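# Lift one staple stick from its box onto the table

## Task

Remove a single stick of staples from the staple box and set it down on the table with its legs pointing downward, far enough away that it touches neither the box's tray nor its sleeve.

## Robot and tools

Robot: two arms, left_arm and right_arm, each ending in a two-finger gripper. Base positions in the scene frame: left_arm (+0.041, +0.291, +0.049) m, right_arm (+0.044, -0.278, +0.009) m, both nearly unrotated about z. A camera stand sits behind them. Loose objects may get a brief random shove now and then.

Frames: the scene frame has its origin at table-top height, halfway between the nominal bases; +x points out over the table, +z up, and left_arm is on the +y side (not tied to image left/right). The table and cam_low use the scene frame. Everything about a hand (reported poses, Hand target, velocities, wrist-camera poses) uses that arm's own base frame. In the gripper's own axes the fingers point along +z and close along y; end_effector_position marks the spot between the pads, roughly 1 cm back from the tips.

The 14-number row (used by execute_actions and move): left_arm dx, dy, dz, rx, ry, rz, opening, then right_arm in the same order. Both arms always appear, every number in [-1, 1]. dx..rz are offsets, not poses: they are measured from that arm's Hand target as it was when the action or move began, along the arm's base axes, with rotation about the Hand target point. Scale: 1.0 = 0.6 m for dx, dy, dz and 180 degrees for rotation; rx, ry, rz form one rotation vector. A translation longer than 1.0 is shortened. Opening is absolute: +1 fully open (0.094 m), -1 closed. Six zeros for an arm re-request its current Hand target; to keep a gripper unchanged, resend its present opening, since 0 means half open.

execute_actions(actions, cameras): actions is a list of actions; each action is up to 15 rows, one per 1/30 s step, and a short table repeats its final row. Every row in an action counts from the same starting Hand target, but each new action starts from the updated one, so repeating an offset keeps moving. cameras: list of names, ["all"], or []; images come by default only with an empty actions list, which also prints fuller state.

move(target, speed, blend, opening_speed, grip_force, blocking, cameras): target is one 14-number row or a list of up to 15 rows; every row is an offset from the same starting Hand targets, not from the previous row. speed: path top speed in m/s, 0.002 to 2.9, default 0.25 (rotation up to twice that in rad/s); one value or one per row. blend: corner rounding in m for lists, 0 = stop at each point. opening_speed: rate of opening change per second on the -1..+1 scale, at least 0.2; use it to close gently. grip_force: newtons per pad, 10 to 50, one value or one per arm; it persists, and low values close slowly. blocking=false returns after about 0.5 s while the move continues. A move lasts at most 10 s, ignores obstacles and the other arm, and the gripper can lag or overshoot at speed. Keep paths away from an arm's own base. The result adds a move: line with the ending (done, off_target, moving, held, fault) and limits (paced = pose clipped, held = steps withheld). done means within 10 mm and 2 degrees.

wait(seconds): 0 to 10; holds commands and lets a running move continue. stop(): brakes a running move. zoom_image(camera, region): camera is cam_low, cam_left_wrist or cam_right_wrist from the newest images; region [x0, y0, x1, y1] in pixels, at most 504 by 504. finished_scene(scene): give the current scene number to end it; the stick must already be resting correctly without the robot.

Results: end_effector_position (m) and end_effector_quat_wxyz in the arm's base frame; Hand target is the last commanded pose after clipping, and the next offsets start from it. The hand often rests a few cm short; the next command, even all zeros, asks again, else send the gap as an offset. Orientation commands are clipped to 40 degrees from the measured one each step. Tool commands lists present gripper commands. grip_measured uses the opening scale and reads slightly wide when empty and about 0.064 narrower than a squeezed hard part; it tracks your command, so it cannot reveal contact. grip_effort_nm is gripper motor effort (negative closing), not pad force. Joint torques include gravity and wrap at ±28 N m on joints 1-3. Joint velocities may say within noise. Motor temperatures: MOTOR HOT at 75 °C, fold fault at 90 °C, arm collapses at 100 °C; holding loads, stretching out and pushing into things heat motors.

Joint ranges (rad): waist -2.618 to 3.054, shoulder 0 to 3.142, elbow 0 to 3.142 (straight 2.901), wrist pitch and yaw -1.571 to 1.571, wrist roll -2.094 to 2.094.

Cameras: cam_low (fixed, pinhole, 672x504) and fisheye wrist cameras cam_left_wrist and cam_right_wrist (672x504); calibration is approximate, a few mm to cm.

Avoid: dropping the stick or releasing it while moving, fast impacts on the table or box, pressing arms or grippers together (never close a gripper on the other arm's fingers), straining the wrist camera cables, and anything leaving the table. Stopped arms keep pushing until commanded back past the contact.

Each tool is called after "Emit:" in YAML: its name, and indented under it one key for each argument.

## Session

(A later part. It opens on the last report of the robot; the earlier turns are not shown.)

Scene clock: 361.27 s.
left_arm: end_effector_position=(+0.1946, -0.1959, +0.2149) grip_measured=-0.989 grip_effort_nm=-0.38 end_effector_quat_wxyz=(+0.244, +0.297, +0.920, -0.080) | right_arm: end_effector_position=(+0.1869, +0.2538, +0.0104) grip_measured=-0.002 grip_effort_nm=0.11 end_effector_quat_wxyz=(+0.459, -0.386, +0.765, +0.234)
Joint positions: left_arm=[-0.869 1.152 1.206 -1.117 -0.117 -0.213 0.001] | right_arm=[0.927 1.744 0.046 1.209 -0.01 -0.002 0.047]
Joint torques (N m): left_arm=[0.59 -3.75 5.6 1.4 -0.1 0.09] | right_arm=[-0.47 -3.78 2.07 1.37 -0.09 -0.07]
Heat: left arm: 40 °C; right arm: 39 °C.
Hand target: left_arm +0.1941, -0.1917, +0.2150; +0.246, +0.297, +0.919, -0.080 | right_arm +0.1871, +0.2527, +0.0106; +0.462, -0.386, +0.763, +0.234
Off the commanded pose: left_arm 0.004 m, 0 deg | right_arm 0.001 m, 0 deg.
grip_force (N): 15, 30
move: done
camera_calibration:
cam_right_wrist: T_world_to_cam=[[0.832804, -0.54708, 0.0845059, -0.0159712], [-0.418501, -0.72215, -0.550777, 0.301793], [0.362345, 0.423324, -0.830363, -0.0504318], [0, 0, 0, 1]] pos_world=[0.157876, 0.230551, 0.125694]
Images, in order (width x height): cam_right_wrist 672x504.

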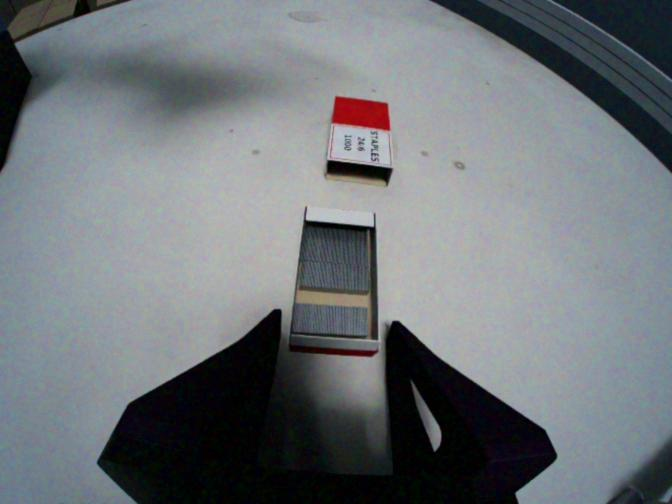

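Emit:
move:
  target:
    - [0, 0, 0, 0, 0, 0, -1, 0.004, 0.0052, 0, 0, 0, 0, 0.0]
    - [0, 0, 0, 0, 0, 0, -1, 0.004, 0.0052, 0, 0, 0, 0, -0.29]
  speed: 0.05
  opening_speed: 0.4
  cameras: ["cam_right_wrist"]

Emit:
zoom_image:
  camera: "cam_right_wrist"
  region: [270, 190, 410, 370]

Scene clock: 363.17 s.
left_arm: end_effector_position=(+0.1946, -0.1959, +0.2149) grip_measured=-0.989 grip_effort_nm=-0.38 end_effector_quat_wxyz=(+0.244, +0.297, +0.920, -0.080) | right_arm: end_effector_position=(+0.1869, +0.2538, +0.0100) grip_measured=-0.235 grip_effort_nm=-0.64 end_effector_quat_wxyz=(+0.459, -0.386, +0.765, +0.234)
Joint positions: left_arm=[-0.869 1.152 1.206 -1.117 -0.117 -0.213 0.001] | right_arm=[0.927 1.749 0.045 1.215 -0.01 -0.002 0.036]
Joint torques (N m): left_arm=[0.59 -3.75 5.6 1.39 -0.1 0.09] | right_arm=[-0.5 -3.64 3.34 1.29 -0.08 -0.07]
Heat: left arm: 40 °C; right arm: 39 °C.
Hand target: left_arm +0.1941, -0.1917, +0.2150; +0.246, +0.297, +0.919, -0.080 | right_arm +0.1894, +0.2557, +0.0105; +0.461, -0.386, +0.764, +0.234
Off the commanded pose: left_arm 0.004 m, 0 deg | right_arm 0.003 m, 0 deg.
grip_force (N): 15, 30
move: done
camera_calibration:
cam_right_wrist: T_world_to_cam=[[0.833063, -0.546662, 0.0846602, -0.0160114], [-0.418078, -0.722408, -0.55076, 0.301521], [0.362239, 0.423423, -0.830359, -0.0507343], [0, 0, 0, 1]] pos_world=[0.157776, 0.230551, 0.125294]
Images, in order (width x height): cam_right_wrist 672x504.

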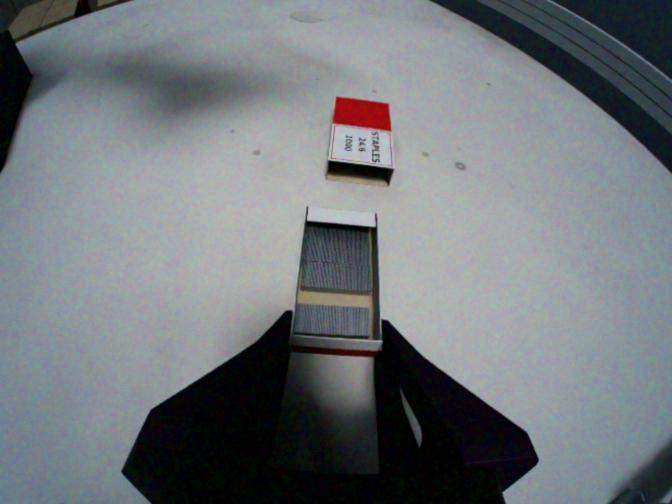

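Scaled by 2.800 from the camera's 672x504 image, which has a finer 960x720 frame.

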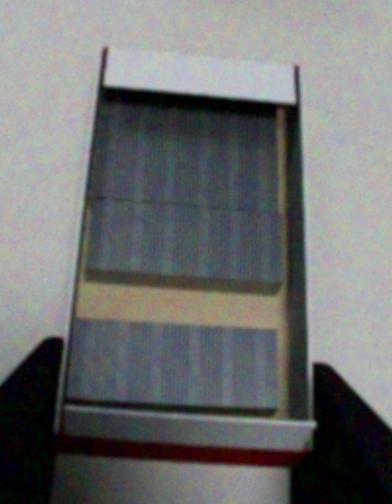

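Emit:
move:
  target:
    - [0, 0, 0, 0, 0, 0, -1, -0.0062, -0.0028, 0.1, 0, 0, 0, -0.29]
    - [0, 0, 0, 0, 0, 0, -1, -0.0062, -0.0028, 0.2733, 0, 0, 0, -0.29]
    - [0, 0, 0, 0, 0, 0, -1, -0.0062, -0.0028, 0.2733, 0.0872, -0.0689, 0, -0.29]
  speed: 0.12
  cameras: ["cam_right_wrist", "cam_left_wrist"]

Emit:
zoom_image:
  camera: "cam_right_wrist"
  region: [270, 190, 410, 370]

Scene clock: 368.77 s.
left_arm: end_effector_position=(+0.1946, -0.1959, +0.2149) grip_measured=-0.989 grip_effort_nm=-0.39 end_effector_quat_wxyz=(+0.244, +0.297, +0.920, -0.080) | right_arm: end_effector_position=(+0.1868, +0.2532, +0.1719) grip_measured=-0.236 grip_effort_nm=-0.65 end_effector_quat_wxyz=(+0.583, -0.343, +0.676, +0.292)
Joint positions: left_arm=[-0.869 1.152 1.206 -1.117 -0.117 -0.213 0.001] | right_arm=[0.93 0.786 0.156 0.478 -0.004 -0.005 0.036]
Joint torques (N m): left_arm=[0.59 -3.75 5.6 1.39 -0.1 0.09] | right_arm=[0.77 -0.7 6.79 1.49 0.06 -0.07]
Heat: left arm: 40 °C; right arm: 39 °C.
Hand target: left_arm +0.1941, -0.1917, +0.2150; +0.246, +0.297, +0.919, -0.080 | right_arm +0.1857, +0.2540, +0.1745; +0.589, -0.343, +0.670, +0.293
Off the commanded pose: left_arm 0.004 m, 0 deg | right_arm 0.003 m, 1 deg.
grip_force (N): 15, 30
move: done
camera_calibration:
cam_left_wrist: T_world_to_cam=[[-0.487958, -0.870788, 0.0602087, -0.0916962], [-0.872771, 0.487765, -0.018871, 0.303174], [-0.0129351, -0.0617567, -0.998007, 0.325834], [0, 0, 0, 1]] pos_world=[0.224072, -0.207603, 0.336427]
cam_right_wrist: T_world_to_cam=[[0.812124, -0.574045, 0.104533, -0.0225525], [-0.279593, -0.540102, -0.793799, 0.360043], [0.512135, 0.615437, -0.599129, -0.0323438], [0, 0, 0, 1]] pos_world=[0.135545, 0.20142, 0.268781]
Images, in order (width x height): cam_left_wrist 672x504, cam_right_wrist 672x504.

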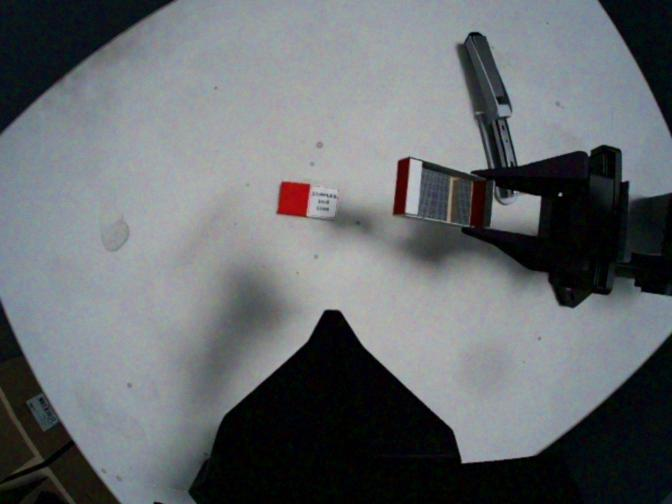

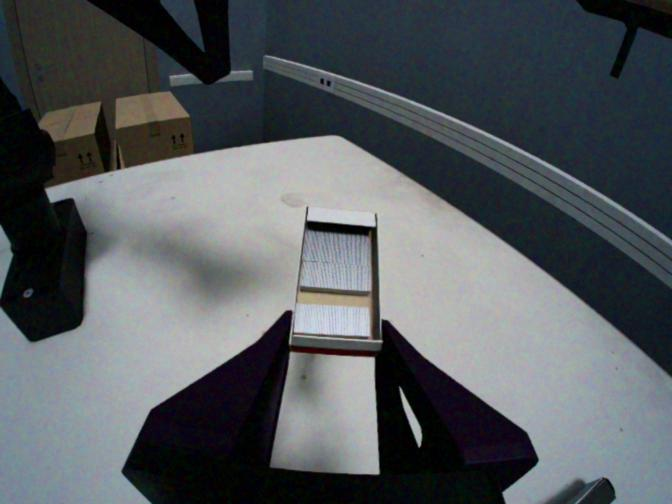

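Scaled by 2.800 from the camera's 672x504 image, which has a finer 960x720 frame.

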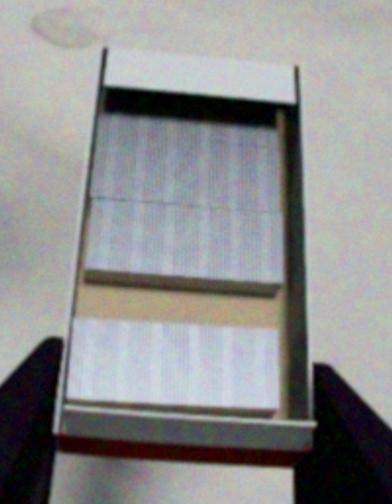

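Emit:
move:
  target: [0.063, -0.1648, -0.04, 0, 0, 0, -1, 0, 0, 0, 0, 0, 0, -0.29]
  speed: 0.2

Emit:
move:
  target: [0.0033, -0.0025, 0, 0, 0, 0, -1, 0, 0, 0, 0, 0, 0, -0.29]
  speed: 0.06
  cameras: ["cam_left_wrist"]

Emit:
zoom_image:
  camera: "cam_left_wrist"
  region: [230, 230, 440, 360]

Scene clock: 370.47 s.
left_arm: end_effector_position=(+0.2221, -0.2777, +0.1733) grip_measured=-0.989 grip_effort_nm=-0.39 end_effector_quat_wxyz=(+0.215, +0.305, +0.926, -0.064) | right_arm: end_effector_position=(+0.1868, +0.2533, +0.1720) grip_measured=-0.236 grip_effort_nm=-0.65 end_effector_quat_wxyz=(+0.583, -0.343, +0.676, +0.292)
Joint positions: left_arm=[-0.98 1.496 1.325 -0.974 -0.16 -0.31 0.001] | right_arm=[0.93 0.786 0.156 0.479 -0.004 -0.005 0.036]
Joint torques (N m): left_arm=[-0.57 -5.59 9.68 1.6 -0.3 -0.09] | right_arm=[0.77 -0.69 6.78 1.53 0.06 -0.07]
Heat: left arm: 40 °C; right arm: 39 °C.
Hand target: left_arm +0.2318, -0.2906, +0.1908; +0.246, +0.297, +0.919, -0.080 | right_arm +0.1858, +0.2540, +0.1745; +0.589, -0.343, +0.670, +0.293
Off the commanded pose: left_arm 0.024 m, 4 deg | right_arm 0.003 m, 1 deg.
grip_force (N): 15, 30
move: off_target (left_arm)

Scene clock: 371.33 s.
left_arm: end_effector_position=(+0.2240, -0.2806, +0.1763) grip_measured=-0.989 grip_effort_nm=-0.39 end_effector_quat_wxyz=(+0.219, +0.304, +0.925, -0.067) | right_arm: end_effector_position=(+0.1868, +0.2533, +0.1720) grip_measured=-0.236 grip_effort_nm=-0.65 end_effector_quat_wxyz=(+0.583, -0.343, +0.676, +0.292)
Joint positions: left_arm=[-0.98 1.501 1.338 -0.971 -0.16 -0.31 0.001] | right_arm=[0.93 0.786 0.156 0.479 -0.004 -0.005 0.036]
Joint torques (N m): left_arm=[-0.35 -5.3 9.36 1.59 -0.27 -0.04] | right_arm=[0.77 -0.69 6.78 1.53 0.06 -0.07]
Heat: left arm: 40 °C; right arm: 39 °C.
Hand target: left_arm +0.2338, -0.2921, +0.1909; +0.246, +0.297, +0.919, -0.080 | right_arm +0.1858, +0.2540, +0.1745; +0.589, -0.343, +0.670, +0.293
Off the commanded pose: left_arm 0.021 m, 4 deg | right_arm 0.003 m, 1 deg.
grip_force (N): 15, 30
move: off_target (left_arm)
camera_calibration:
cam_left_wrist: T_world_to_cam=[[-0.491052, -0.870083, 0.0426898, -0.144894], [-0.869526, 0.492532, 0.0365687, 0.360305], [-0.0528439, -0.0191627, -0.998419, 0.303355], [0, 0, 0, 1]] pos_world=[0.258174, -0.297718, 0.295885]
Images, in order (width x height): cam_left_wrist 672x504.

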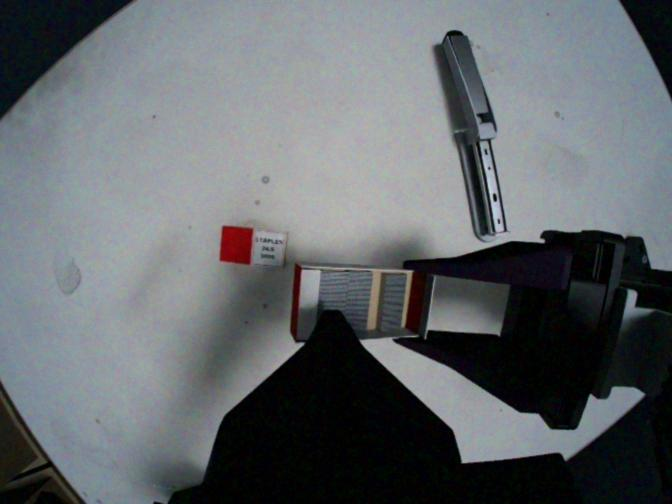

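Scaled by 2.400 from the camera's 672x504 image, which has a finer 960x720 frame.

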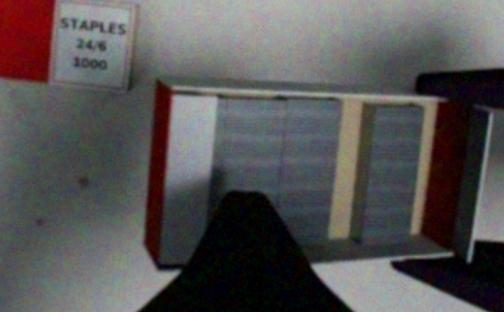

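Emit:
move:
  target: [0.005, -0.01, -0.0167, 0, 0, 0, -1, 0, 0, 0, 0, 0, 0, -0.29]
  speed: 0.06
  cameras: ["cam_left_wrist"]

Emit:
zoom_image:
  camera: "cam_left_wrist"
  region: [230, 230, 440, 360]

Scene clock: 372.63 s.
left_arm: end_effector_position=(+0.2297, -0.2889, +0.1725) grip_measured=-0.989 grip_effort_nm=-0.39 end_effector_quat_wxyz=(+0.225, +0.302, +0.923, -0.072) | right_arm: end_effector_position=(+0.1868, +0.2533, +0.1720) grip_measured=-0.236 grip_effort_nm=-0.65 end_effector_quat_wxyz=(+0.583, -0.343, +0.676, +0.292)
Joint positions: left_arm=[-0.98 1.524 1.338 -0.932 -0.161 -0.31 0.001] | right_arm=[0.93 0.786 0.156 0.479 -0.004 -0.005 0.036]
Joint torques (N m): left_arm=[-0.57 -5.56 7.95 1.65 -0.27 -0.07] | right_arm=[0.76 -0.68 6.79 1.52 0.07 -0.07]
Heat: left arm: 40 °C; right arm: 39 °C.
Hand target: left_arm +0.2368, -0.2981, +0.1809; +0.246, +0.297, +0.919, -0.080 | right_arm +0.1858, +0.2540, +0.1745; +0.589, -0.343, +0.670, +0.293
Off the commanded pose: left_arm 0.014 m, 3 deg | right_arm 0.003 m, 1 deg.
grip_force (N): 15, 30
move: off_target (left_arm)
camera_calibration:
cam_left_wrist: T_world_to_cam=[[-0.491166, -0.869682, 0.0490795, -0.150025], [-0.869977, 0.492589, 0.022267, 0.372007], [-0.0435413, -0.0317612, -0.998547, 0.293946], [0, 0, 0, 1]] pos_world=[0.262749, -0.304384, 0.292598]
Images, in order (width x height): cam_left_wrist 672x504.

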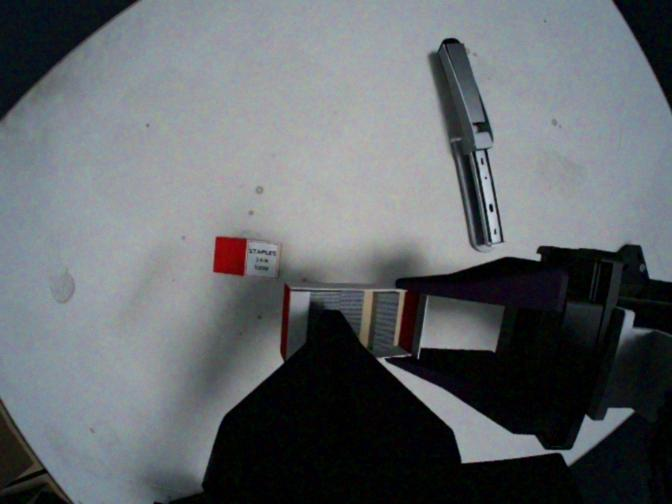

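Scaled by 2.400 from the camera's 672x504 image, which has a finer 960x720 frame.

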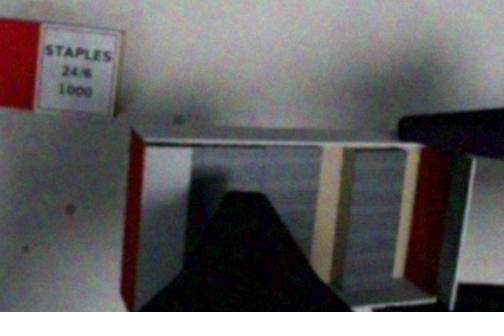

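Emit:
move:
  target: [0, 0, -0.0133, 0, 0, 0, -1, 0, 0, 0, 0, 0, 0, -0.29]
  speed: 0.06

Emit:
move:
  target: [0, 0, -0.0067, 0, 0, 0, -1, 0, 0, 0, 0, 0, 0, -0.29]
  speed: 0.06
  cameras: ["cam_left_wrist"]

Emit:
zoom_image:
  camera: "cam_left_wrist"
  region: [230, 230, 440, 360]

Scene clock: 373.97 s.
left_arm: end_effector_position=(+0.2336, -0.2946, +0.1760) grip_measured=-0.989 grip_effort_nm=-0.38 end_effector_quat_wxyz=(+0.237, +0.300, +0.920, -0.081) | right_arm: end_effector_position=(+0.1868, +0.2533, +0.1720) grip_measured=-0.236 grip_effort_nm=-0.65 end_effector_quat_wxyz=(+0.583, -0.343, +0.676, +0.292)
Joint positions: left_arm=[-0.98 1.524 1.338 -0.901 -0.161 -0.31 0.001] | right_arm=[0.93 0.786 0.156 0.479 -0.004 -0.005 0.036]
Joint torques (N m): left_arm=[-0.55 -5.59 5.61 1.7 -0.27 -0.07] | right_arm=[0.79 -0.69 6.78 1.53 0.06 -0.07]
Heat: left arm: 40 °C; right arm: 39 °C.
Hand target: left_arm +0.2367, -0.2981, +0.1729; +0.246, +0.297, +0.919, -0.080 | right_arm +0.1858, +0.2540, +0.1745; +0.589, -0.343, +0.670, +0.293
Off the commanded pose: left_arm 0.006 m, 1 deg | right_arm 0.003 m, 1 deg.
grip_force (N): 15, 30
move: done

Scene clock: 374.83 s.
left_arm: end_effector_position=(+0.2333, -0.2941, +0.1707) grip_measured=-0.989 grip_effort_nm=-0.39 end_effector_quat_wxyz=(+0.236, +0.300, +0.921, -0.080) | right_arm: end_effector_position=(+0.1868, +0.2533, +0.1720) grip_measured=-0.236 grip_effort_nm=-0.65 end_effector_quat_wxyz=(+0.583, -0.343, +0.676, +0.292)
Joint positions: left_arm=[-0.98 1.524 1.318 -0.885 -0.161 -0.31 0.001] | right_arm=[0.93 0.786 0.156 0.479 -0.004 -0.005 0.036]
Joint torques (N m): left_arm=[-0.55 -5.61 5.85 1.69 -0.27 -0.07] | right_arm=[0.77 -0.69 6.78 1.52 0.06 -0.07]
Heat: left arm: 40 °C; right arm: 39 °C.
Hand target: left_arm +0.2368, -0.2981, +0.1690; +0.246, +0.297, +0.919, -0.080 | right_arm +0.1858, +0.2540, +0.1745; +0.589, -0.343, +0.670, +0.293
Off the commanded pose: left_arm 0.006 m, 1 deg | right_arm 0.003 m, 1 deg.
grip_force (N): 15, 30
move: done
camera_calibration:
cam_left_wrist: T_world_to_cam=[[-0.491907, -0.868492, 0.0612342, -0.15431], [-0.870206, 0.492681, -0.00279343, 0.382205], [-0.0277428, -0.0546605, -0.99812, 0.281734], [0, 0, 0, 1]] pos_world=[0.264507, -0.306922, 0.291721]
Images, in order (width x height): cam_left_wrist 672x504.

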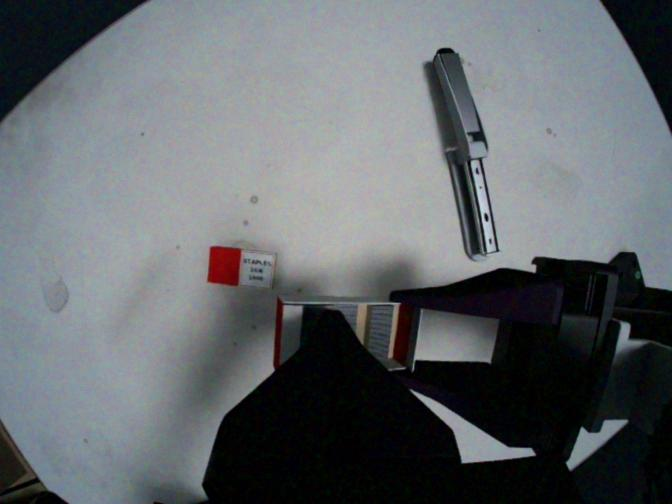

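Scaled by 2.400 from the camera's 672x504 image, which has a finer 960x720 frame.

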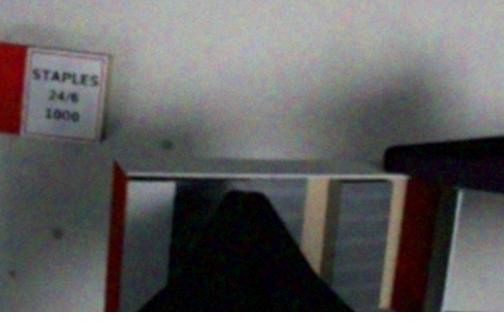

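Emit:
move:
  target: [0, 0.0137, -0.0067, 0, 0, 0, -1, 0, 0, 0, 0, 0, 0, -0.29]
  speed: 0.06
  cameras: ["cam_left_wrist"]

Emit:
zoom_image:
  camera: "cam_left_wrist"
  region: [230, 230, 440, 360]

Scene clock: 376.10 s.
left_arm: end_effector_position=(+0.2303, -0.2896, +0.1574) grip_measured=-0.989 grip_effort_nm=-0.39 end_effector_quat_wxyz=(+0.227, +0.302, +0.923, -0.072) | right_arm: end_effector_position=(+0.1868, +0.2533, +0.1720) grip_measured=-0.236 grip_effort_nm=-0.65 end_effector_quat_wxyz=(+0.583, -0.343, +0.676, +0.292)
Joint positions: left_arm=[-0.98 1.524 1.277 -0.869 -0.161 -0.31 0.001] | right_arm=[0.93 0.786 0.156 0.479 -0.004 -0.005 0.036]
Joint torques (N m): left_arm=[0.66 -7.84 5.86 1.64 -0.21 0.07] | right_arm=[0.77 -0.68 6.79 1.53 0.07 -0.07]
Heat: left arm: 40 °C; right arm: 39 °C.
Hand target: left_arm +0.2368, -0.2899, +0.1650; +0.246, +0.297, +0.919, -0.080 | right_arm +0.1858, +0.2540, +0.1745; +0.589, -0.343, +0.670, +0.293
Off the commanded pose: left_arm 0.010 m, 3 deg | right_arm 0.003 m, 1 deg.
grip_force (N): 15, 30
move: off_target (left_arm)
camera_calibration:
cam_left_wrist: T_world_to_cam=[[-0.491438, -0.869485, 0.049854, -0.149608], [-0.869912, 0.492812, 0.0197518, 0.373677], [-0.0417425, -0.0336618, -0.998561, 0.277922], [0, 0, 0, 1]] pos_world=[0.263144, -0.304879, 0.2776]
Images, in order (width x height): cam_left_wrist 672x504.

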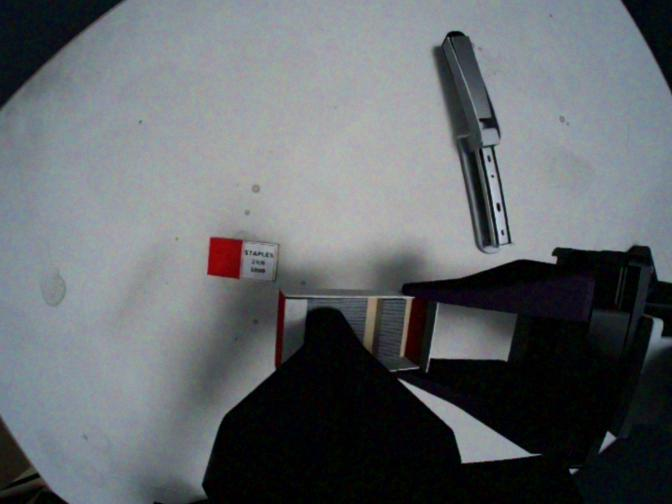

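Scaled by 2.400 from the camera's 672x504 image, which has a finer 960x720 frame.

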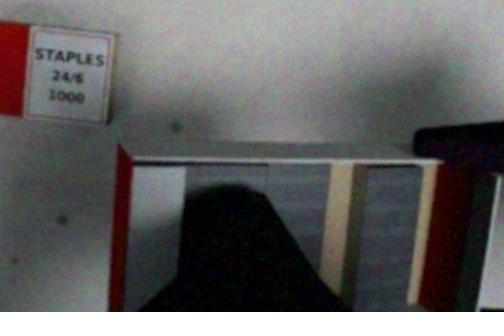

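Emit:
move:
  target: [0, 0, -0.0067, 0, 0, 0, -1, 0, 0, 0, 0, 0, 0, -0.29]
  speed: 0.06

Emit:
move:
  target: [0, 0, -0.0067, 0, 0, 0, -1, 0, 0, 0, 0, 0, 0, -0.29]
  speed: 0.06
  cameras: ["cam_left_wrist", "cam_right_wrist"]

Emit:
zoom_image:
  camera: "cam_left_wrist"
  region: [230, 230, 440, 360]

Emit:
zoom_image:
  camera: "cam_right_wrist"
  region: [270, 190, 410, 370]

Scene clock: 377.37 s.
left_arm: end_effector_position=(+0.2311, -0.2909, +0.1548) grip_measured=-0.989 grip_effort_nm=-0.39 end_effector_quat_wxyz=(+0.229, +0.302, +0.922, -0.074) | right_arm: end_effector_position=(+0.1868, +0.2528, +0.1707) grip_measured=-0.236 grip_effort_nm=-0.65 end_effector_quat_wxyz=(+0.582, -0.343, +0.677, +0.291)
Joint positions: left_arm=[-0.98 1.524 1.263 -0.849 -0.161 -0.309 0.001] | right_arm=[0.93 0.786 0.154 0.479 -0.002 -0.005 0.036]
Joint torques (N m): left_arm=[0.66 -7.82 5.65 1.62 -0.21 0.08] | right_arm=[0.77 -0.68 6.99 1.53 0.06 -0.07]
Heat: left arm: 40 °C; right arm: 39 °C.
Hand target: left_arm +0.2368, -0.2899, +0.1609; +0.246, +0.297, +0.919, -0.080 | right_arm +0.1858, +0.2540, +0.1745; +0.589, -0.343, +0.670, +0.293
Off the commanded pose: left_arm 0.008 m, 2 deg | right_arm 0.004 m, 1 deg.
grip_force (N): 15, 30
move: done

Scene clock: 378.13 s.
left_arm: end_effector_position=(+0.2317, -0.2917, +0.1517) grip_measured=-0.989 grip_effort_nm=-0.39 end_effector_quat_wxyz=(+0.231, +0.302, +0.922, -0.076) | right_arm: end_effector_position=(+0.1870, +0.2527, +0.1685) grip_measured=-0.236 grip_effort_nm=-0.65 end_effector_quat_wxyz=(+0.579, -0.344, +0.680, +0.289)
Joint positions: left_arm=[-0.98 1.524 1.249 -0.829 -0.161 -0.309 0.001] | right_arm=[0.93 0.79 0.154 0.475 -0.001 -0.005 0.036]
Joint torques (N m): left_arm=[0.68 -7.79 5.56 1.59 -0.21 0.08] | right_arm=[0.77 -1.02 6.99 1.57 0.04 -0.07]
Heat: left arm: 40 °C; right arm: 39 °C.
Hand target: left_arm +0.2368, -0.2899, +0.1569; +0.246, +0.297, +0.919, -0.080 | right_arm +0.1858, +0.2540, +0.1745; +0.589, -0.343, +0.670, +0.293
Off the commanded pose: left_arm 0.008 m, 2 deg | right_arm 0.006 m, 2 deg.
grip_force (N): 15, 30
move: done
camera_calibration:
cam_left_wrist: T_world_to_cam=[[-0.492023, -0.868848, 0.0549155, -0.150935], [-0.869876, 0.493185, 0.00916169, 0.377756], [-0.0350436, -0.0432619, -0.998449, 0.267898], [0, 0, 0, 1]] pos_world=[0.263726, -0.305853, 0.27231]
cam_right_wrist: T_world_to_cam=[[0.811277, -0.575152, 0.105025, -0.0222883], [-0.285532, -0.546514, -0.78727, 0.358762], [0.510198, 0.608705, -0.607599, -0.0307901], [0, 0, 0, 1]] pos_world=[0.136229, 0.201991, 0.266075]
Images, in order (width x height): cam_left_wrist 672x504, cam_right_wrist 672x504.

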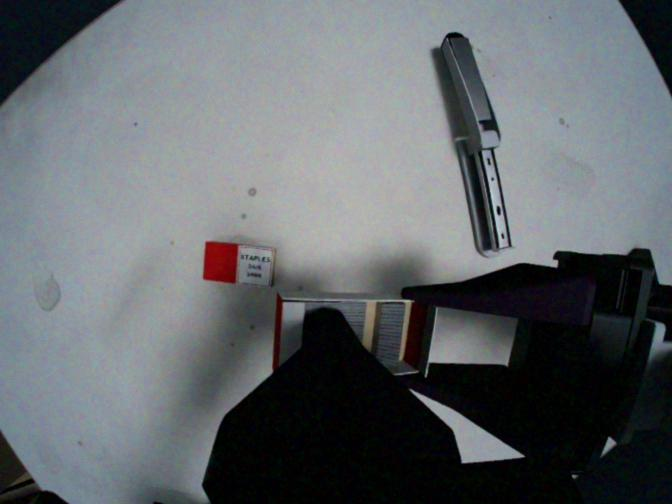

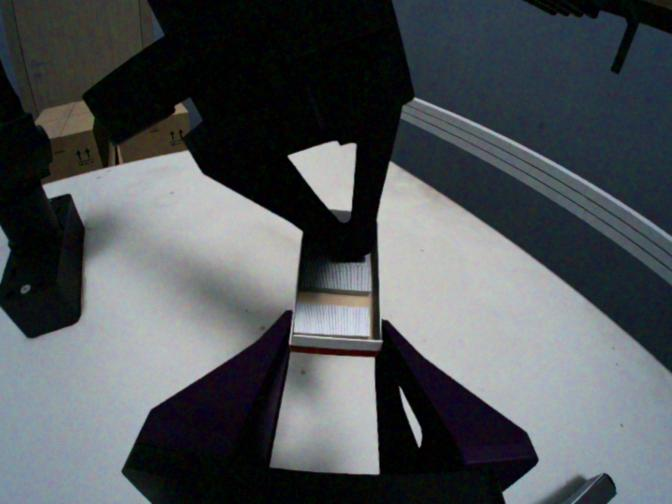

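Scaled by 2.400 from the camera's 672x504 image, which has a finer 960x720 frame.

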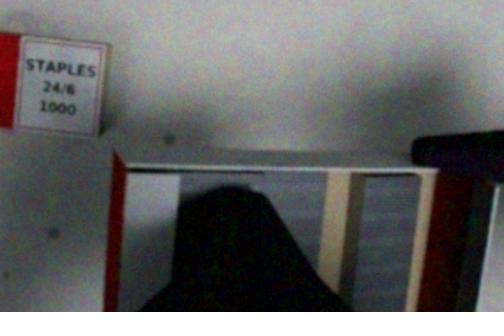

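Scaled by 2.800 from the camera's 672x504 image, which has a finer 960x720 frame.

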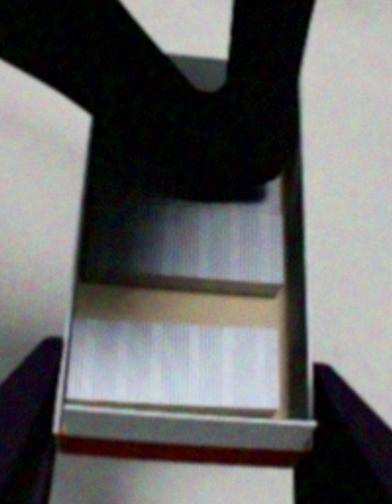

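Emit:
execute_actions:
  actions:
    - [[0,0,0,0,0,0,-1, 0,0,0,0.0083,-0.0065,0,-0.29]]
    - [[0.0079,0.0108,0,0,0,0,-1, 0.0083,0.0105,0,0,0,0,-0.29]]
  cameras: ["cam_right_wrist"]

Emit:
zoom_image:
  camera: "cam_right_wrist"
  region: [270, 190, 410, 370]

Scene clock: 379.60 s.
left_arm: end_effector_position=(+0.2386, -0.2831, +0.1468) grip_measured=-0.989 grip_effort_nm=-0.39 end_effector_quat_wxyz=(+0.228, +0.299, +0.924, -0.069) | right_arm: end_effector_position=(+0.1901, +0.2567, +0.1606) grip_measured=-0.236 grip_effort_nm=-0.65 end_effector_quat_wxyz=(+0.584, -0.342, +0.676, +0.291)
Joint positions: left_arm=[-0.948 1.524 1.234 -0.824 -0.154 -0.286 0.001] | right_arm=[0.93 0.882 0.124 0.609 -0.001 -0.007 0.036]
Joint torques (N m): left_arm=[0.17 -8.76 5.83 1.57 -0.15 0.07] | right_arm=[0.61 -0.95 7.91 1.66 0 -0.07]
Heat: left arm: 40 °C; right arm: 39 °C.
Hand target: left_arm +0.2416, -0.2834, +0.1569; +0.246, +0.297, +0.919, -0.080 | right_arm +0.1908, +0.2603, +0.1745; +0.600, -0.338, +0.660, +0.298
Off the commanded pose: left_arm 0.010 m, 2 deg | right_arm 0.014 m, 3 deg.
grip_force (N): 15, 30
camera_calibration:
cam_right_wrist: T_world_to_cam=[[0.809989, -0.576675, 0.1066, -0.0213913], [-0.278756, -0.538526, -0.795163, 0.353454], [0.515958, 0.614358, -0.596952, -0.0438105], [0, 0, 0, 1]] pos_world=[0.138459, 0.204924, 0.257181]
Images, in order (width x height): cam_right_wrist 672x504.

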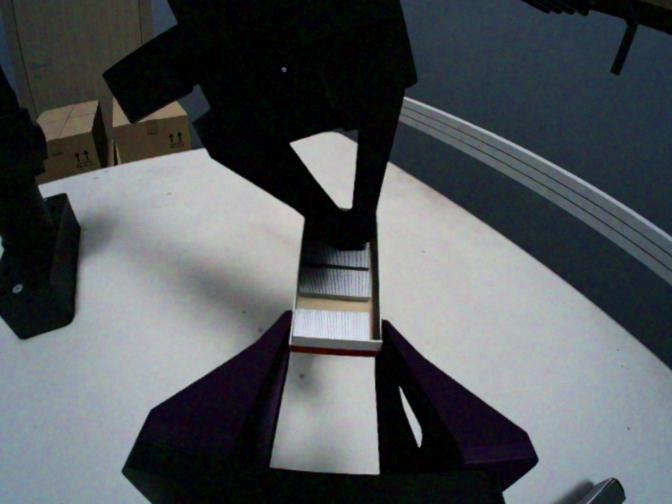

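Scaled by 2.800 from the camera's 672x504 image, which has a finer 960x720 frame.

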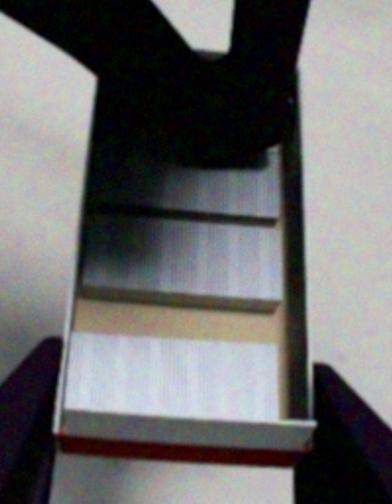

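Emit:
execute_actions:
  actions:
    - [[0,0,0,0,0,0,-1, 0.0083,0.0105,0,0,0,0,-0.29]]
  cameras: ["cam_right_wrist"]

Emit:
zoom_image:
  camera: "cam_right_wrist"
  region: [270, 190, 410, 370]

Scene clock: 380.90 s.
left_arm: end_effector_position=(+0.2385, -0.2831, +0.1468) grip_measured=-0.989 grip_effort_nm=-0.38 end_effector_quat_wxyz=(+0.227, +0.299, +0.924, -0.069) | right_arm: end_effector_position=(+0.1934, +0.2611, +0.1582) grip_measured=-0.236 grip_effort_nm=-0.65 end_effector_quat_wxyz=(+0.585, -0.342, +0.675, +0.291)
Joint positions: left_arm=[-0.948 1.524 1.234 -0.824 -0.154 -0.286 0.001] | right_arm=[0.93 0.947 0.127 0.674 -0.001 -0.007 0.036]
Joint torques (N m): left_arm=[0.28 -8.76 5.87 1.57 -0.15 0.08] | right_arm=[0.47 -1.17 9.01 1.5 -0.02 -0.07]
Heat: left arm: 40 °C; right arm: 39 °C.
Hand target: left_arm +0.2416, -0.2834, +0.1569; +0.246, +0.297, +0.919, -0.080 | right_arm +0.1957, +0.2666, +0.1746; +0.601, -0.338, +0.660, +0.298
Off the commanded pose: left_arm 0.011 m, 3 deg | right_arm 0.017 m, 3 deg.
grip_force (N): 15, 30
camera_calibration:
cam_right_wrist: T_world_to_cam=[[0.809802, -0.576923, 0.106682, -0.0210988], [-0.277638, -0.537009, -0.796579, 0.354536], [0.516854, 0.615452, -0.595047, -0.0503906], [0, 0, 0, 1]] pos_world=[0.141563, 0.20923, 0.254682]
Images, in order (width x height): cam_right_wrist 672x504.

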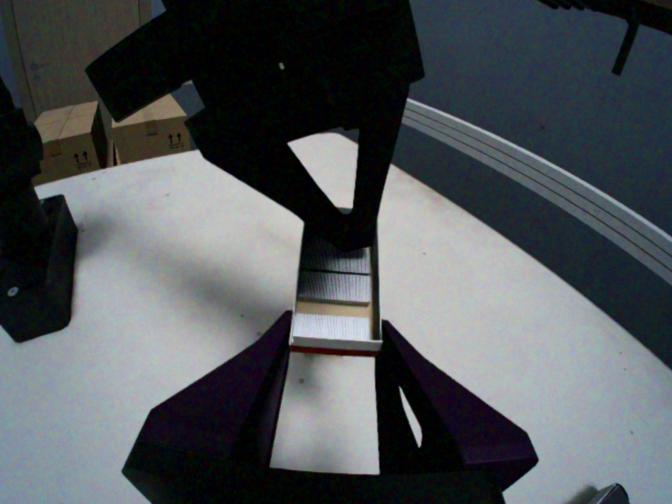

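Scaled by 2.800 from the camera's 672x504 image, which has a finer 960x720 frame.

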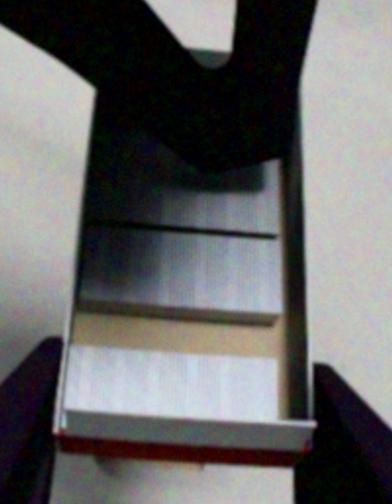

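Emit:
move:
  target: [0, 0, -0.0083, 0, 0, 0, -1, 0, 0, 0, 0, 0, 0, -0.29]
  speed: 0.06
  cameras: ["cam_left_wrist", "cam_right_wrist"]

Emit:
zoom_image:
  camera: "cam_left_wrist"
  region: [230, 230, 440, 360]

Emit:
zoom_image:
  camera: "cam_right_wrist"
  region: [270, 190, 410, 370]

Scene clock: 382.30 s.
left_arm: end_effector_position=(+0.2377, -0.2820, +0.1419) grip_measured=-0.989 grip_effort_nm=-0.38 end_effector_quat_wxyz=(+0.226, +0.300, +0.924, -0.068) | right_arm: end_effector_position=(+0.1935, +0.2612, +0.1572) grip_measured=-0.236 grip_effort_nm=-0.65 end_effector_quat_wxyz=(+0.584, -0.342, +0.676, +0.291)
Joint positions: left_arm=[-0.948 1.524 1.217 -0.812 -0.154 -0.286 0.001] | right_arm=[0.93 0.951 0.127 0.675 -0.001 -0.007 0.036]
Joint torques (N m): left_arm=[0.28 -8.68 5.76 1.64 -0.15 0.08] | right_arm=[0.44 -1.44 8.99 1.53 -0.01 -0.07]
Heat: left arm: 40 °C; right arm: 39 °C.
Hand target: left_arm +0.2415, -0.2833, +0.1518; +0.246, +0.297, +0.919, -0.079 | right_arm +0.1957, +0.2666, +0.1746; +0.600, -0.338, +0.660, +0.298
Off the commanded pose: left_arm 0.011 m, 3 deg | right_arm 0.018 m, 3 deg.
grip_force (N): 15, 30
move: off_target (left_arm, right_arm)
camera_calibration:
cam_left_wrist: T_world_to_cam=[[-0.485053, -0.873415, 0.0432279, -0.140278], [-0.873488, 0.486267, 0.023712, 0.375192], [-0.0417308, -0.0262575, -0.998784, 0.265248], [0, 0, 0, 1]] pos_world=[0.270752, -0.298, 0.262093]
cam_right_wrist: T_world_to_cam=[[0.810018, -0.576639, 0.106573, -0.0210875], [-0.27911, -0.538955, -0.794748, 0.354342], [0.515721, 0.614015, -0.597509, -0.0501737], [0, 0, 0, 1]] pos_world=[0.141857, 0.209622, 0.253881]
Images, in order (width x height): cam_left_wrist 672x504, cam_right_wrist 672x504.

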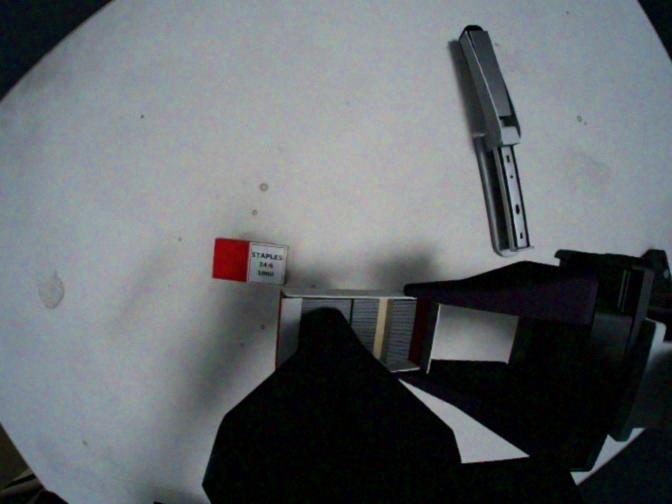

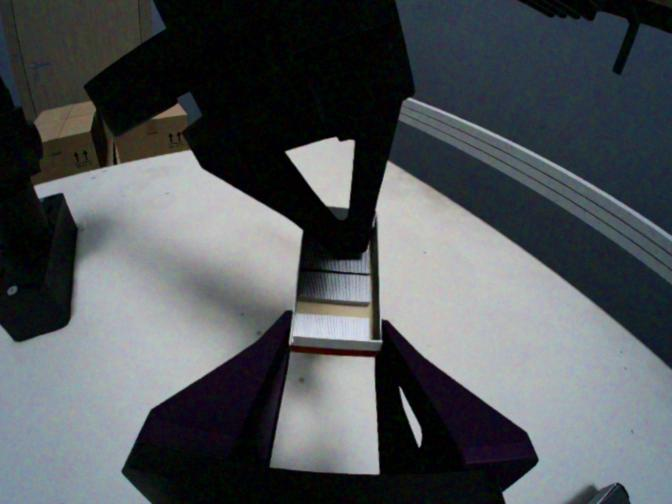

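Scaled by 2.400 from the camera's 672x504 image, which has a finer 960x720 frame.

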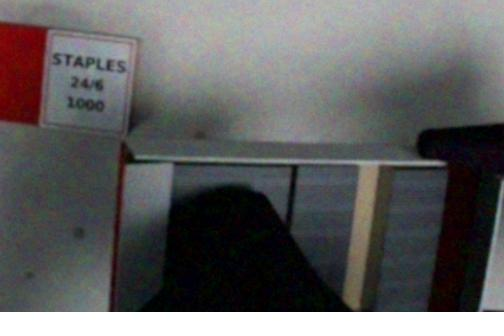

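Scaled by 2.800 from the camera's 672x504 image, which has a finer 960x720 frame.

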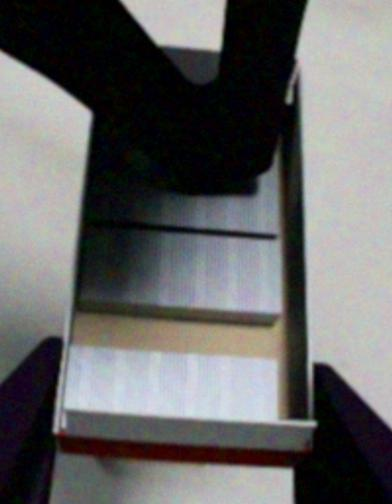

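Emit:
move:
  target: [0, 0, -0.0083, 0, 0, 0, -1, 0, 0, 0, 0, 0, 0, -0.29]
  speed: 0.06

Emit:
execute_actions:
  actions:
    - [[0.0045,0.006,-0.004,0,0,0,-1, 0.0083,0.0105,0,0,0,0,-0.29]]
  cameras: ["cam_right_wrist"]

Emit:
zoom_image:
  camera: "cam_right_wrist"
  region: [270, 190, 410, 370]

Scene clock: 383.50 s.
left_arm: end_effector_position=(+0.2386, -0.2838, +0.1389) grip_measured=-0.989 grip_effort_nm=-0.39 end_effector_quat_wxyz=(+0.229, +0.299, +0.924, -0.071) | right_arm: end_effector_position=(+0.1933, +0.2610, +0.1553) grip_measured=-0.236 grip_effort_nm=-0.65 end_effector_quat_wxyz=(+0.582, -0.343, +0.678, +0.289)
Joint positions: left_arm=[-0.948 1.524 1.201 -0.786 -0.153 -0.286 0.001] | right_arm=[0.93 0.951 0.127 0.667 -0.001 -0.007 0.036]
Joint torques (N m): left_arm=[0.28 -8.55 5.56 1.61 -0.16 0.08] | right_arm=[0.47 -1.51 8.98 1.59 -0.01 -0.07]
Heat: left arm: 40 °C; right arm: 39 °C.
Hand target: left_arm +0.2416, -0.2834, +0.1470; +0.246, +0.297, +0.919, -0.080 | right_arm +0.1957, +0.2666, +0.1746; +0.601, -0.338, +0.660, +0.298
Off the commanded pose: left_arm 0.008 m, 2 deg | right_arm 0.020 m, 3 deg.
grip_force (N): 15, 30
move: off_target (right_arm)

Scene clock: 384.23 s.
left_arm: end_effector_position=(+0.2400, -0.2798, +0.1337) grip_measured=-0.989 grip_effort_nm=-0.38 end_effector_quat_wxyz=(+0.226, +0.301, +0.924, -0.069) | right_arm: end_effector_position=(+0.1968, +0.2657, +0.1511) grip_measured=-0.236 grip_effort_nm=-0.65 end_effector_quat_wxyz=(+0.577, -0.345, +0.682, +0.287)
Joint positions: left_arm=[-0.936 1.523 1.183 -0.776 -0.147 -0.272 0.001] | right_arm=[0.93 1.012 0.14 0.702 -0.001 -0.007 0.036]
Joint torques (N m): left_arm=[0.53 -8.91 5.81 1.6 -0.14 0.08] | right_arm=[0.31 -1.8 9.32 1.66 -0.03 -0.07]
Heat: left arm: 40 °C; right arm: 39 °C.
Hand target: left_arm +0.2442, -0.2798, +0.1445; +0.246, +0.297, +0.919, -0.080 | right_arm +0.2007, +0.2729, +0.1746; +0.601, -0.338, +0.660, +0.298
Off the commanded pose: left_arm 0.012 m, 3 deg | right_arm 0.025 m, 4 deg.
grip_force (N): 15, 30
camera_calibration:
cam_right_wrist: T_world_to_cam=[[0.811356, -0.574775, 0.106465, -0.0213076], [-0.288747, -0.552436, -0.781946, 0.356312], [0.508258, 0.603695, -0.614187, -0.0516384], [0, 0, 0, 1]] pos_world=[0.146418, 0.215767, 0.24917]
Images, in order (width x height): cam_right_wrist 672x504.

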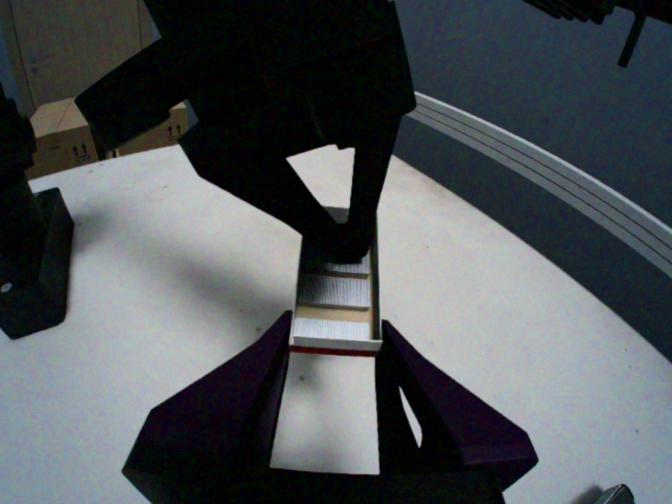

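Scaled by 2.800 from the camera's 672x504 image, which has a finer 960x720 frame.

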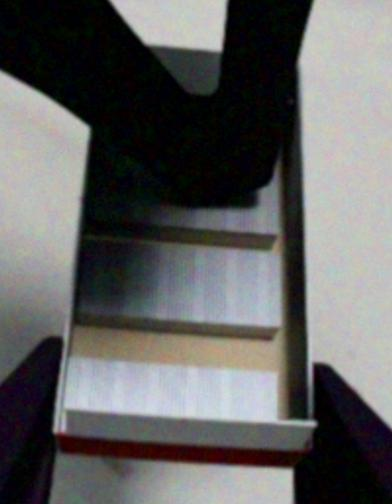

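Emit:
wait:
  seconds: 0.1
  cameras: ["cam_left_wrist"]

Emit:
zoom_image:
  camera: "cam_left_wrist"
  region: [270, 260, 450, 390]

Scene clock: 384.57 s.
left_arm: end_effector_position=(+0.2400, -0.2798, +0.1337) grip_measured=-0.989 grip_effort_nm=-0.39 end_effector_quat_wxyz=(+0.226, +0.301, +0.924, -0.069) | right_arm: end_effector_position=(+0.1968, +0.2657, +0.1511) grip_measured=-0.236 grip_effort_nm=-0.65 end_effector_quat_wxyz=(+0.577, -0.345, +0.682, +0.287)
Joint positions: left_arm=[-0.936 1.523 1.183 -0.776 -0.147 -0.272 0.001] | right_arm=[0.93 1.012 0.14 0.702 -0.001 -0.007 0.036]
Joint torques (N m): left_arm=[0.53 -8.91 5.79 1.59 -0.14 0.08] | right_arm=[0.32 -1.81 9.35 1.66 -0.03 -0.07]
Heat: left arm: 40 °C; right arm: 39 °C.
Hand target: left_arm +0.2442, -0.2798, +0.1445; +0.246, +0.297, +0.919, -0.080 | right_arm +0.2007, +0.2729, +0.1746; +0.601, -0.338, +0.660, +0.298
Tool commands: left_gripper/opening=-1.0 right_gripper/opening=-0.29
Off the commanded pose: left_arm 0.012 m, 3 deg | right_arm 0.025 m, 4 deg.
grip_force (N): 15, 30
wait: 0.10 s; at rest from the start
camera_calibration:
cam_left_wrist: T_world_to_cam=[[-0.487707, -0.871901, 0.0439424, -0.135992], [-0.872023, 0.488929, 0.0228818, 0.376744], [-0.0414354, -0.0271592, -0.998772, 0.256854], [0, 0, 0, 1]] pos_world=[0.272848, -0.295797, 0.253894]
Images, in order (width x height): cam_left_wrist 672x504.

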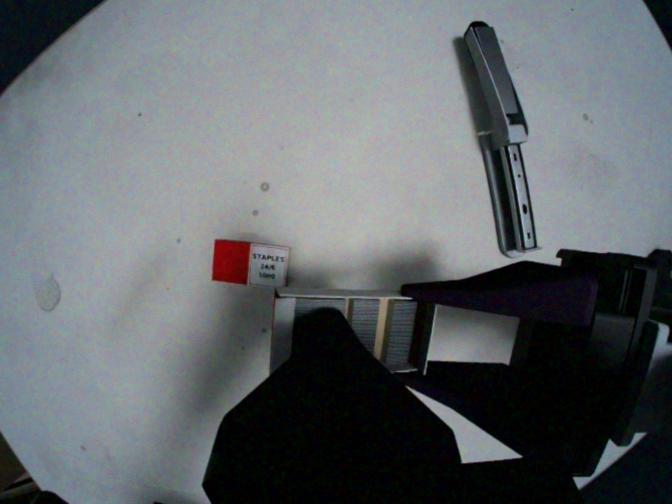

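Scaled by 2.800 from the camera's 672x504 image, which has a finer 960x720 frame.

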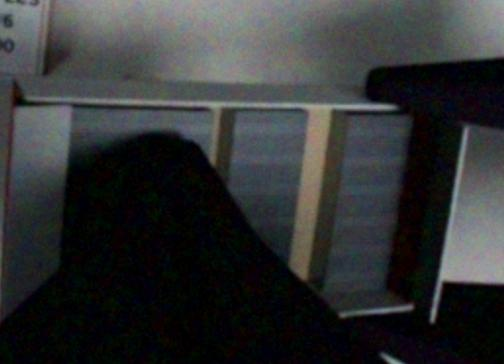

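Emit:
execute_actions:
  actions:
    - [[0.0035,0.005,-0.004,0,0,0,-1, 0.0073,0.0092,0,0,0,0,-0.29]]
  cameras: ["cam_left_wrist", "cam_right_wrist"]

Emit:
zoom_image:
  camera: "cam_left_wrist"
  region: [270, 260, 450, 390]

Emit:
zoom_image:
  camera: "cam_right_wrist"
  region: [270, 190, 410, 370]

Scene clock: 385.60 s.
left_arm: end_effector_position=(+0.2423, -0.2775, +0.1310) grip_measured=-0.989 grip_effort_nm=-0.39 end_effector_quat_wxyz=(+0.225, +0.301, +0.924, -0.069) | right_arm: end_effector_position=(+0.2006, +0.2707, +0.1496) grip_measured=-0.236 grip_effort_nm=-0.65 end_effector_quat_wxyz=(+0.575, -0.346, +0.684, +0.286)
Joint positions: left_arm=[-0.925 1.523 1.172 -0.764 -0.141 -0.262 0.001] | right_arm=[0.93 1.064 0.157 0.732 -0.001 -0.007 0.036]
Joint torques (N m): left_arm=[0.57 -9.14 5.65 1.58 -0.14 0.08] | right_arm=[0.18 -2.14 9.33 1.7 -0.05 -0.07]
Heat: left arm: 40 °C; right arm: 39 °C.
Hand target: left_arm +0.2464, -0.2768, +0.1420; +0.246, +0.297, +0.919, -0.080 | right_arm +0.2051, +0.2784, +0.1745; +0.600, -0.338, +0.660, +0.298
Off the commanded pose: left_arm 0.012 m, 3 deg | right_arm 0.027 m, 4 deg.
grip_force (N): 15, 30
camera_calibration:
cam_left_wrist: T_world_to_cam=[[-0.487967, -0.871724, 0.0445675, -0.132594], [-0.871835, 0.489233, 0.0235561, 0.377682], [-0.0423384, -0.0273609, -0.998729, 0.254505], [0, 0, 0, 1]] pos_world=[0.27535, -0.293396, 0.251194]
cam_right_wrist: T_world_to_cam=[[0.811715, -0.574302, 0.106284, -0.0214555], [-0.291252, -0.555757, -0.778657, 0.359951], [0.506252, 0.601092, -0.618383, -0.0556148], [0, 0, 0, 1]] pos_world=[0.150407, 0.221153, 0.248167]
Images, in order (width x height): cam_left_wrist 672x504, cam_right_wrist 672x504.

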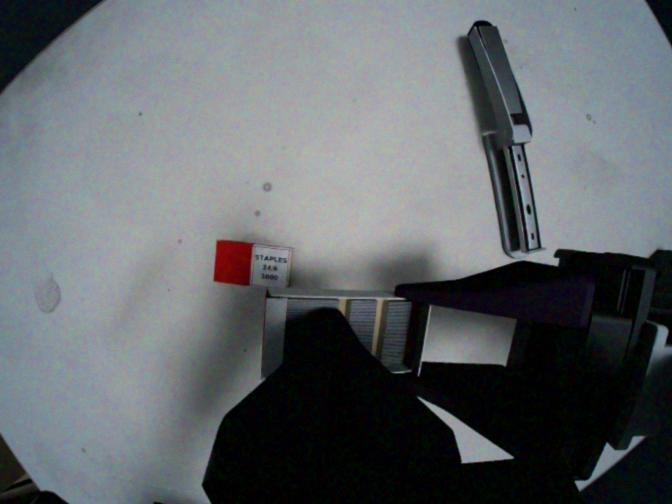

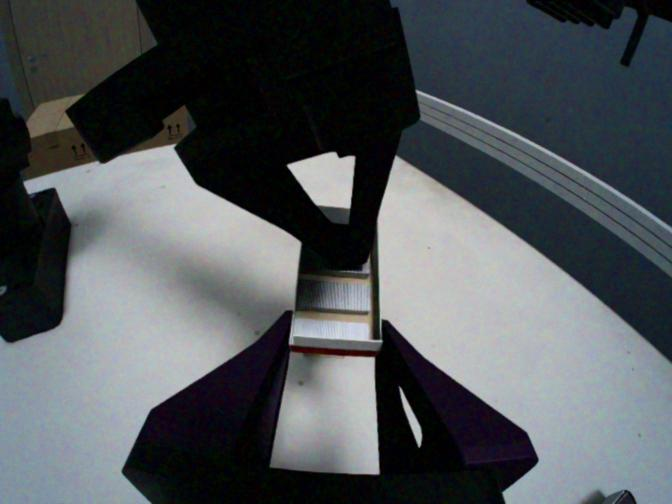

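Scaled by 2.800 from the camera's 672x504 image, which has a finer 960x720 frame.

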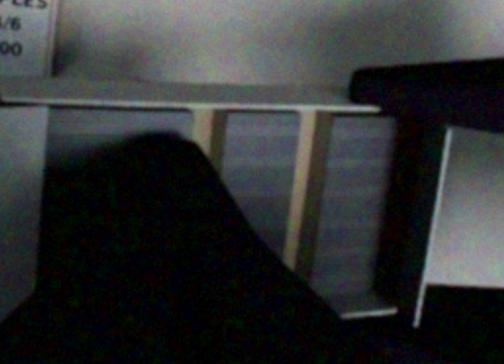

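Scaled by 2.800 from the camera's 672x504 image, which has a finer 960x720 frame.

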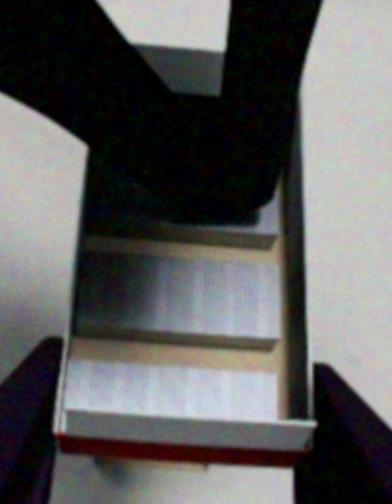

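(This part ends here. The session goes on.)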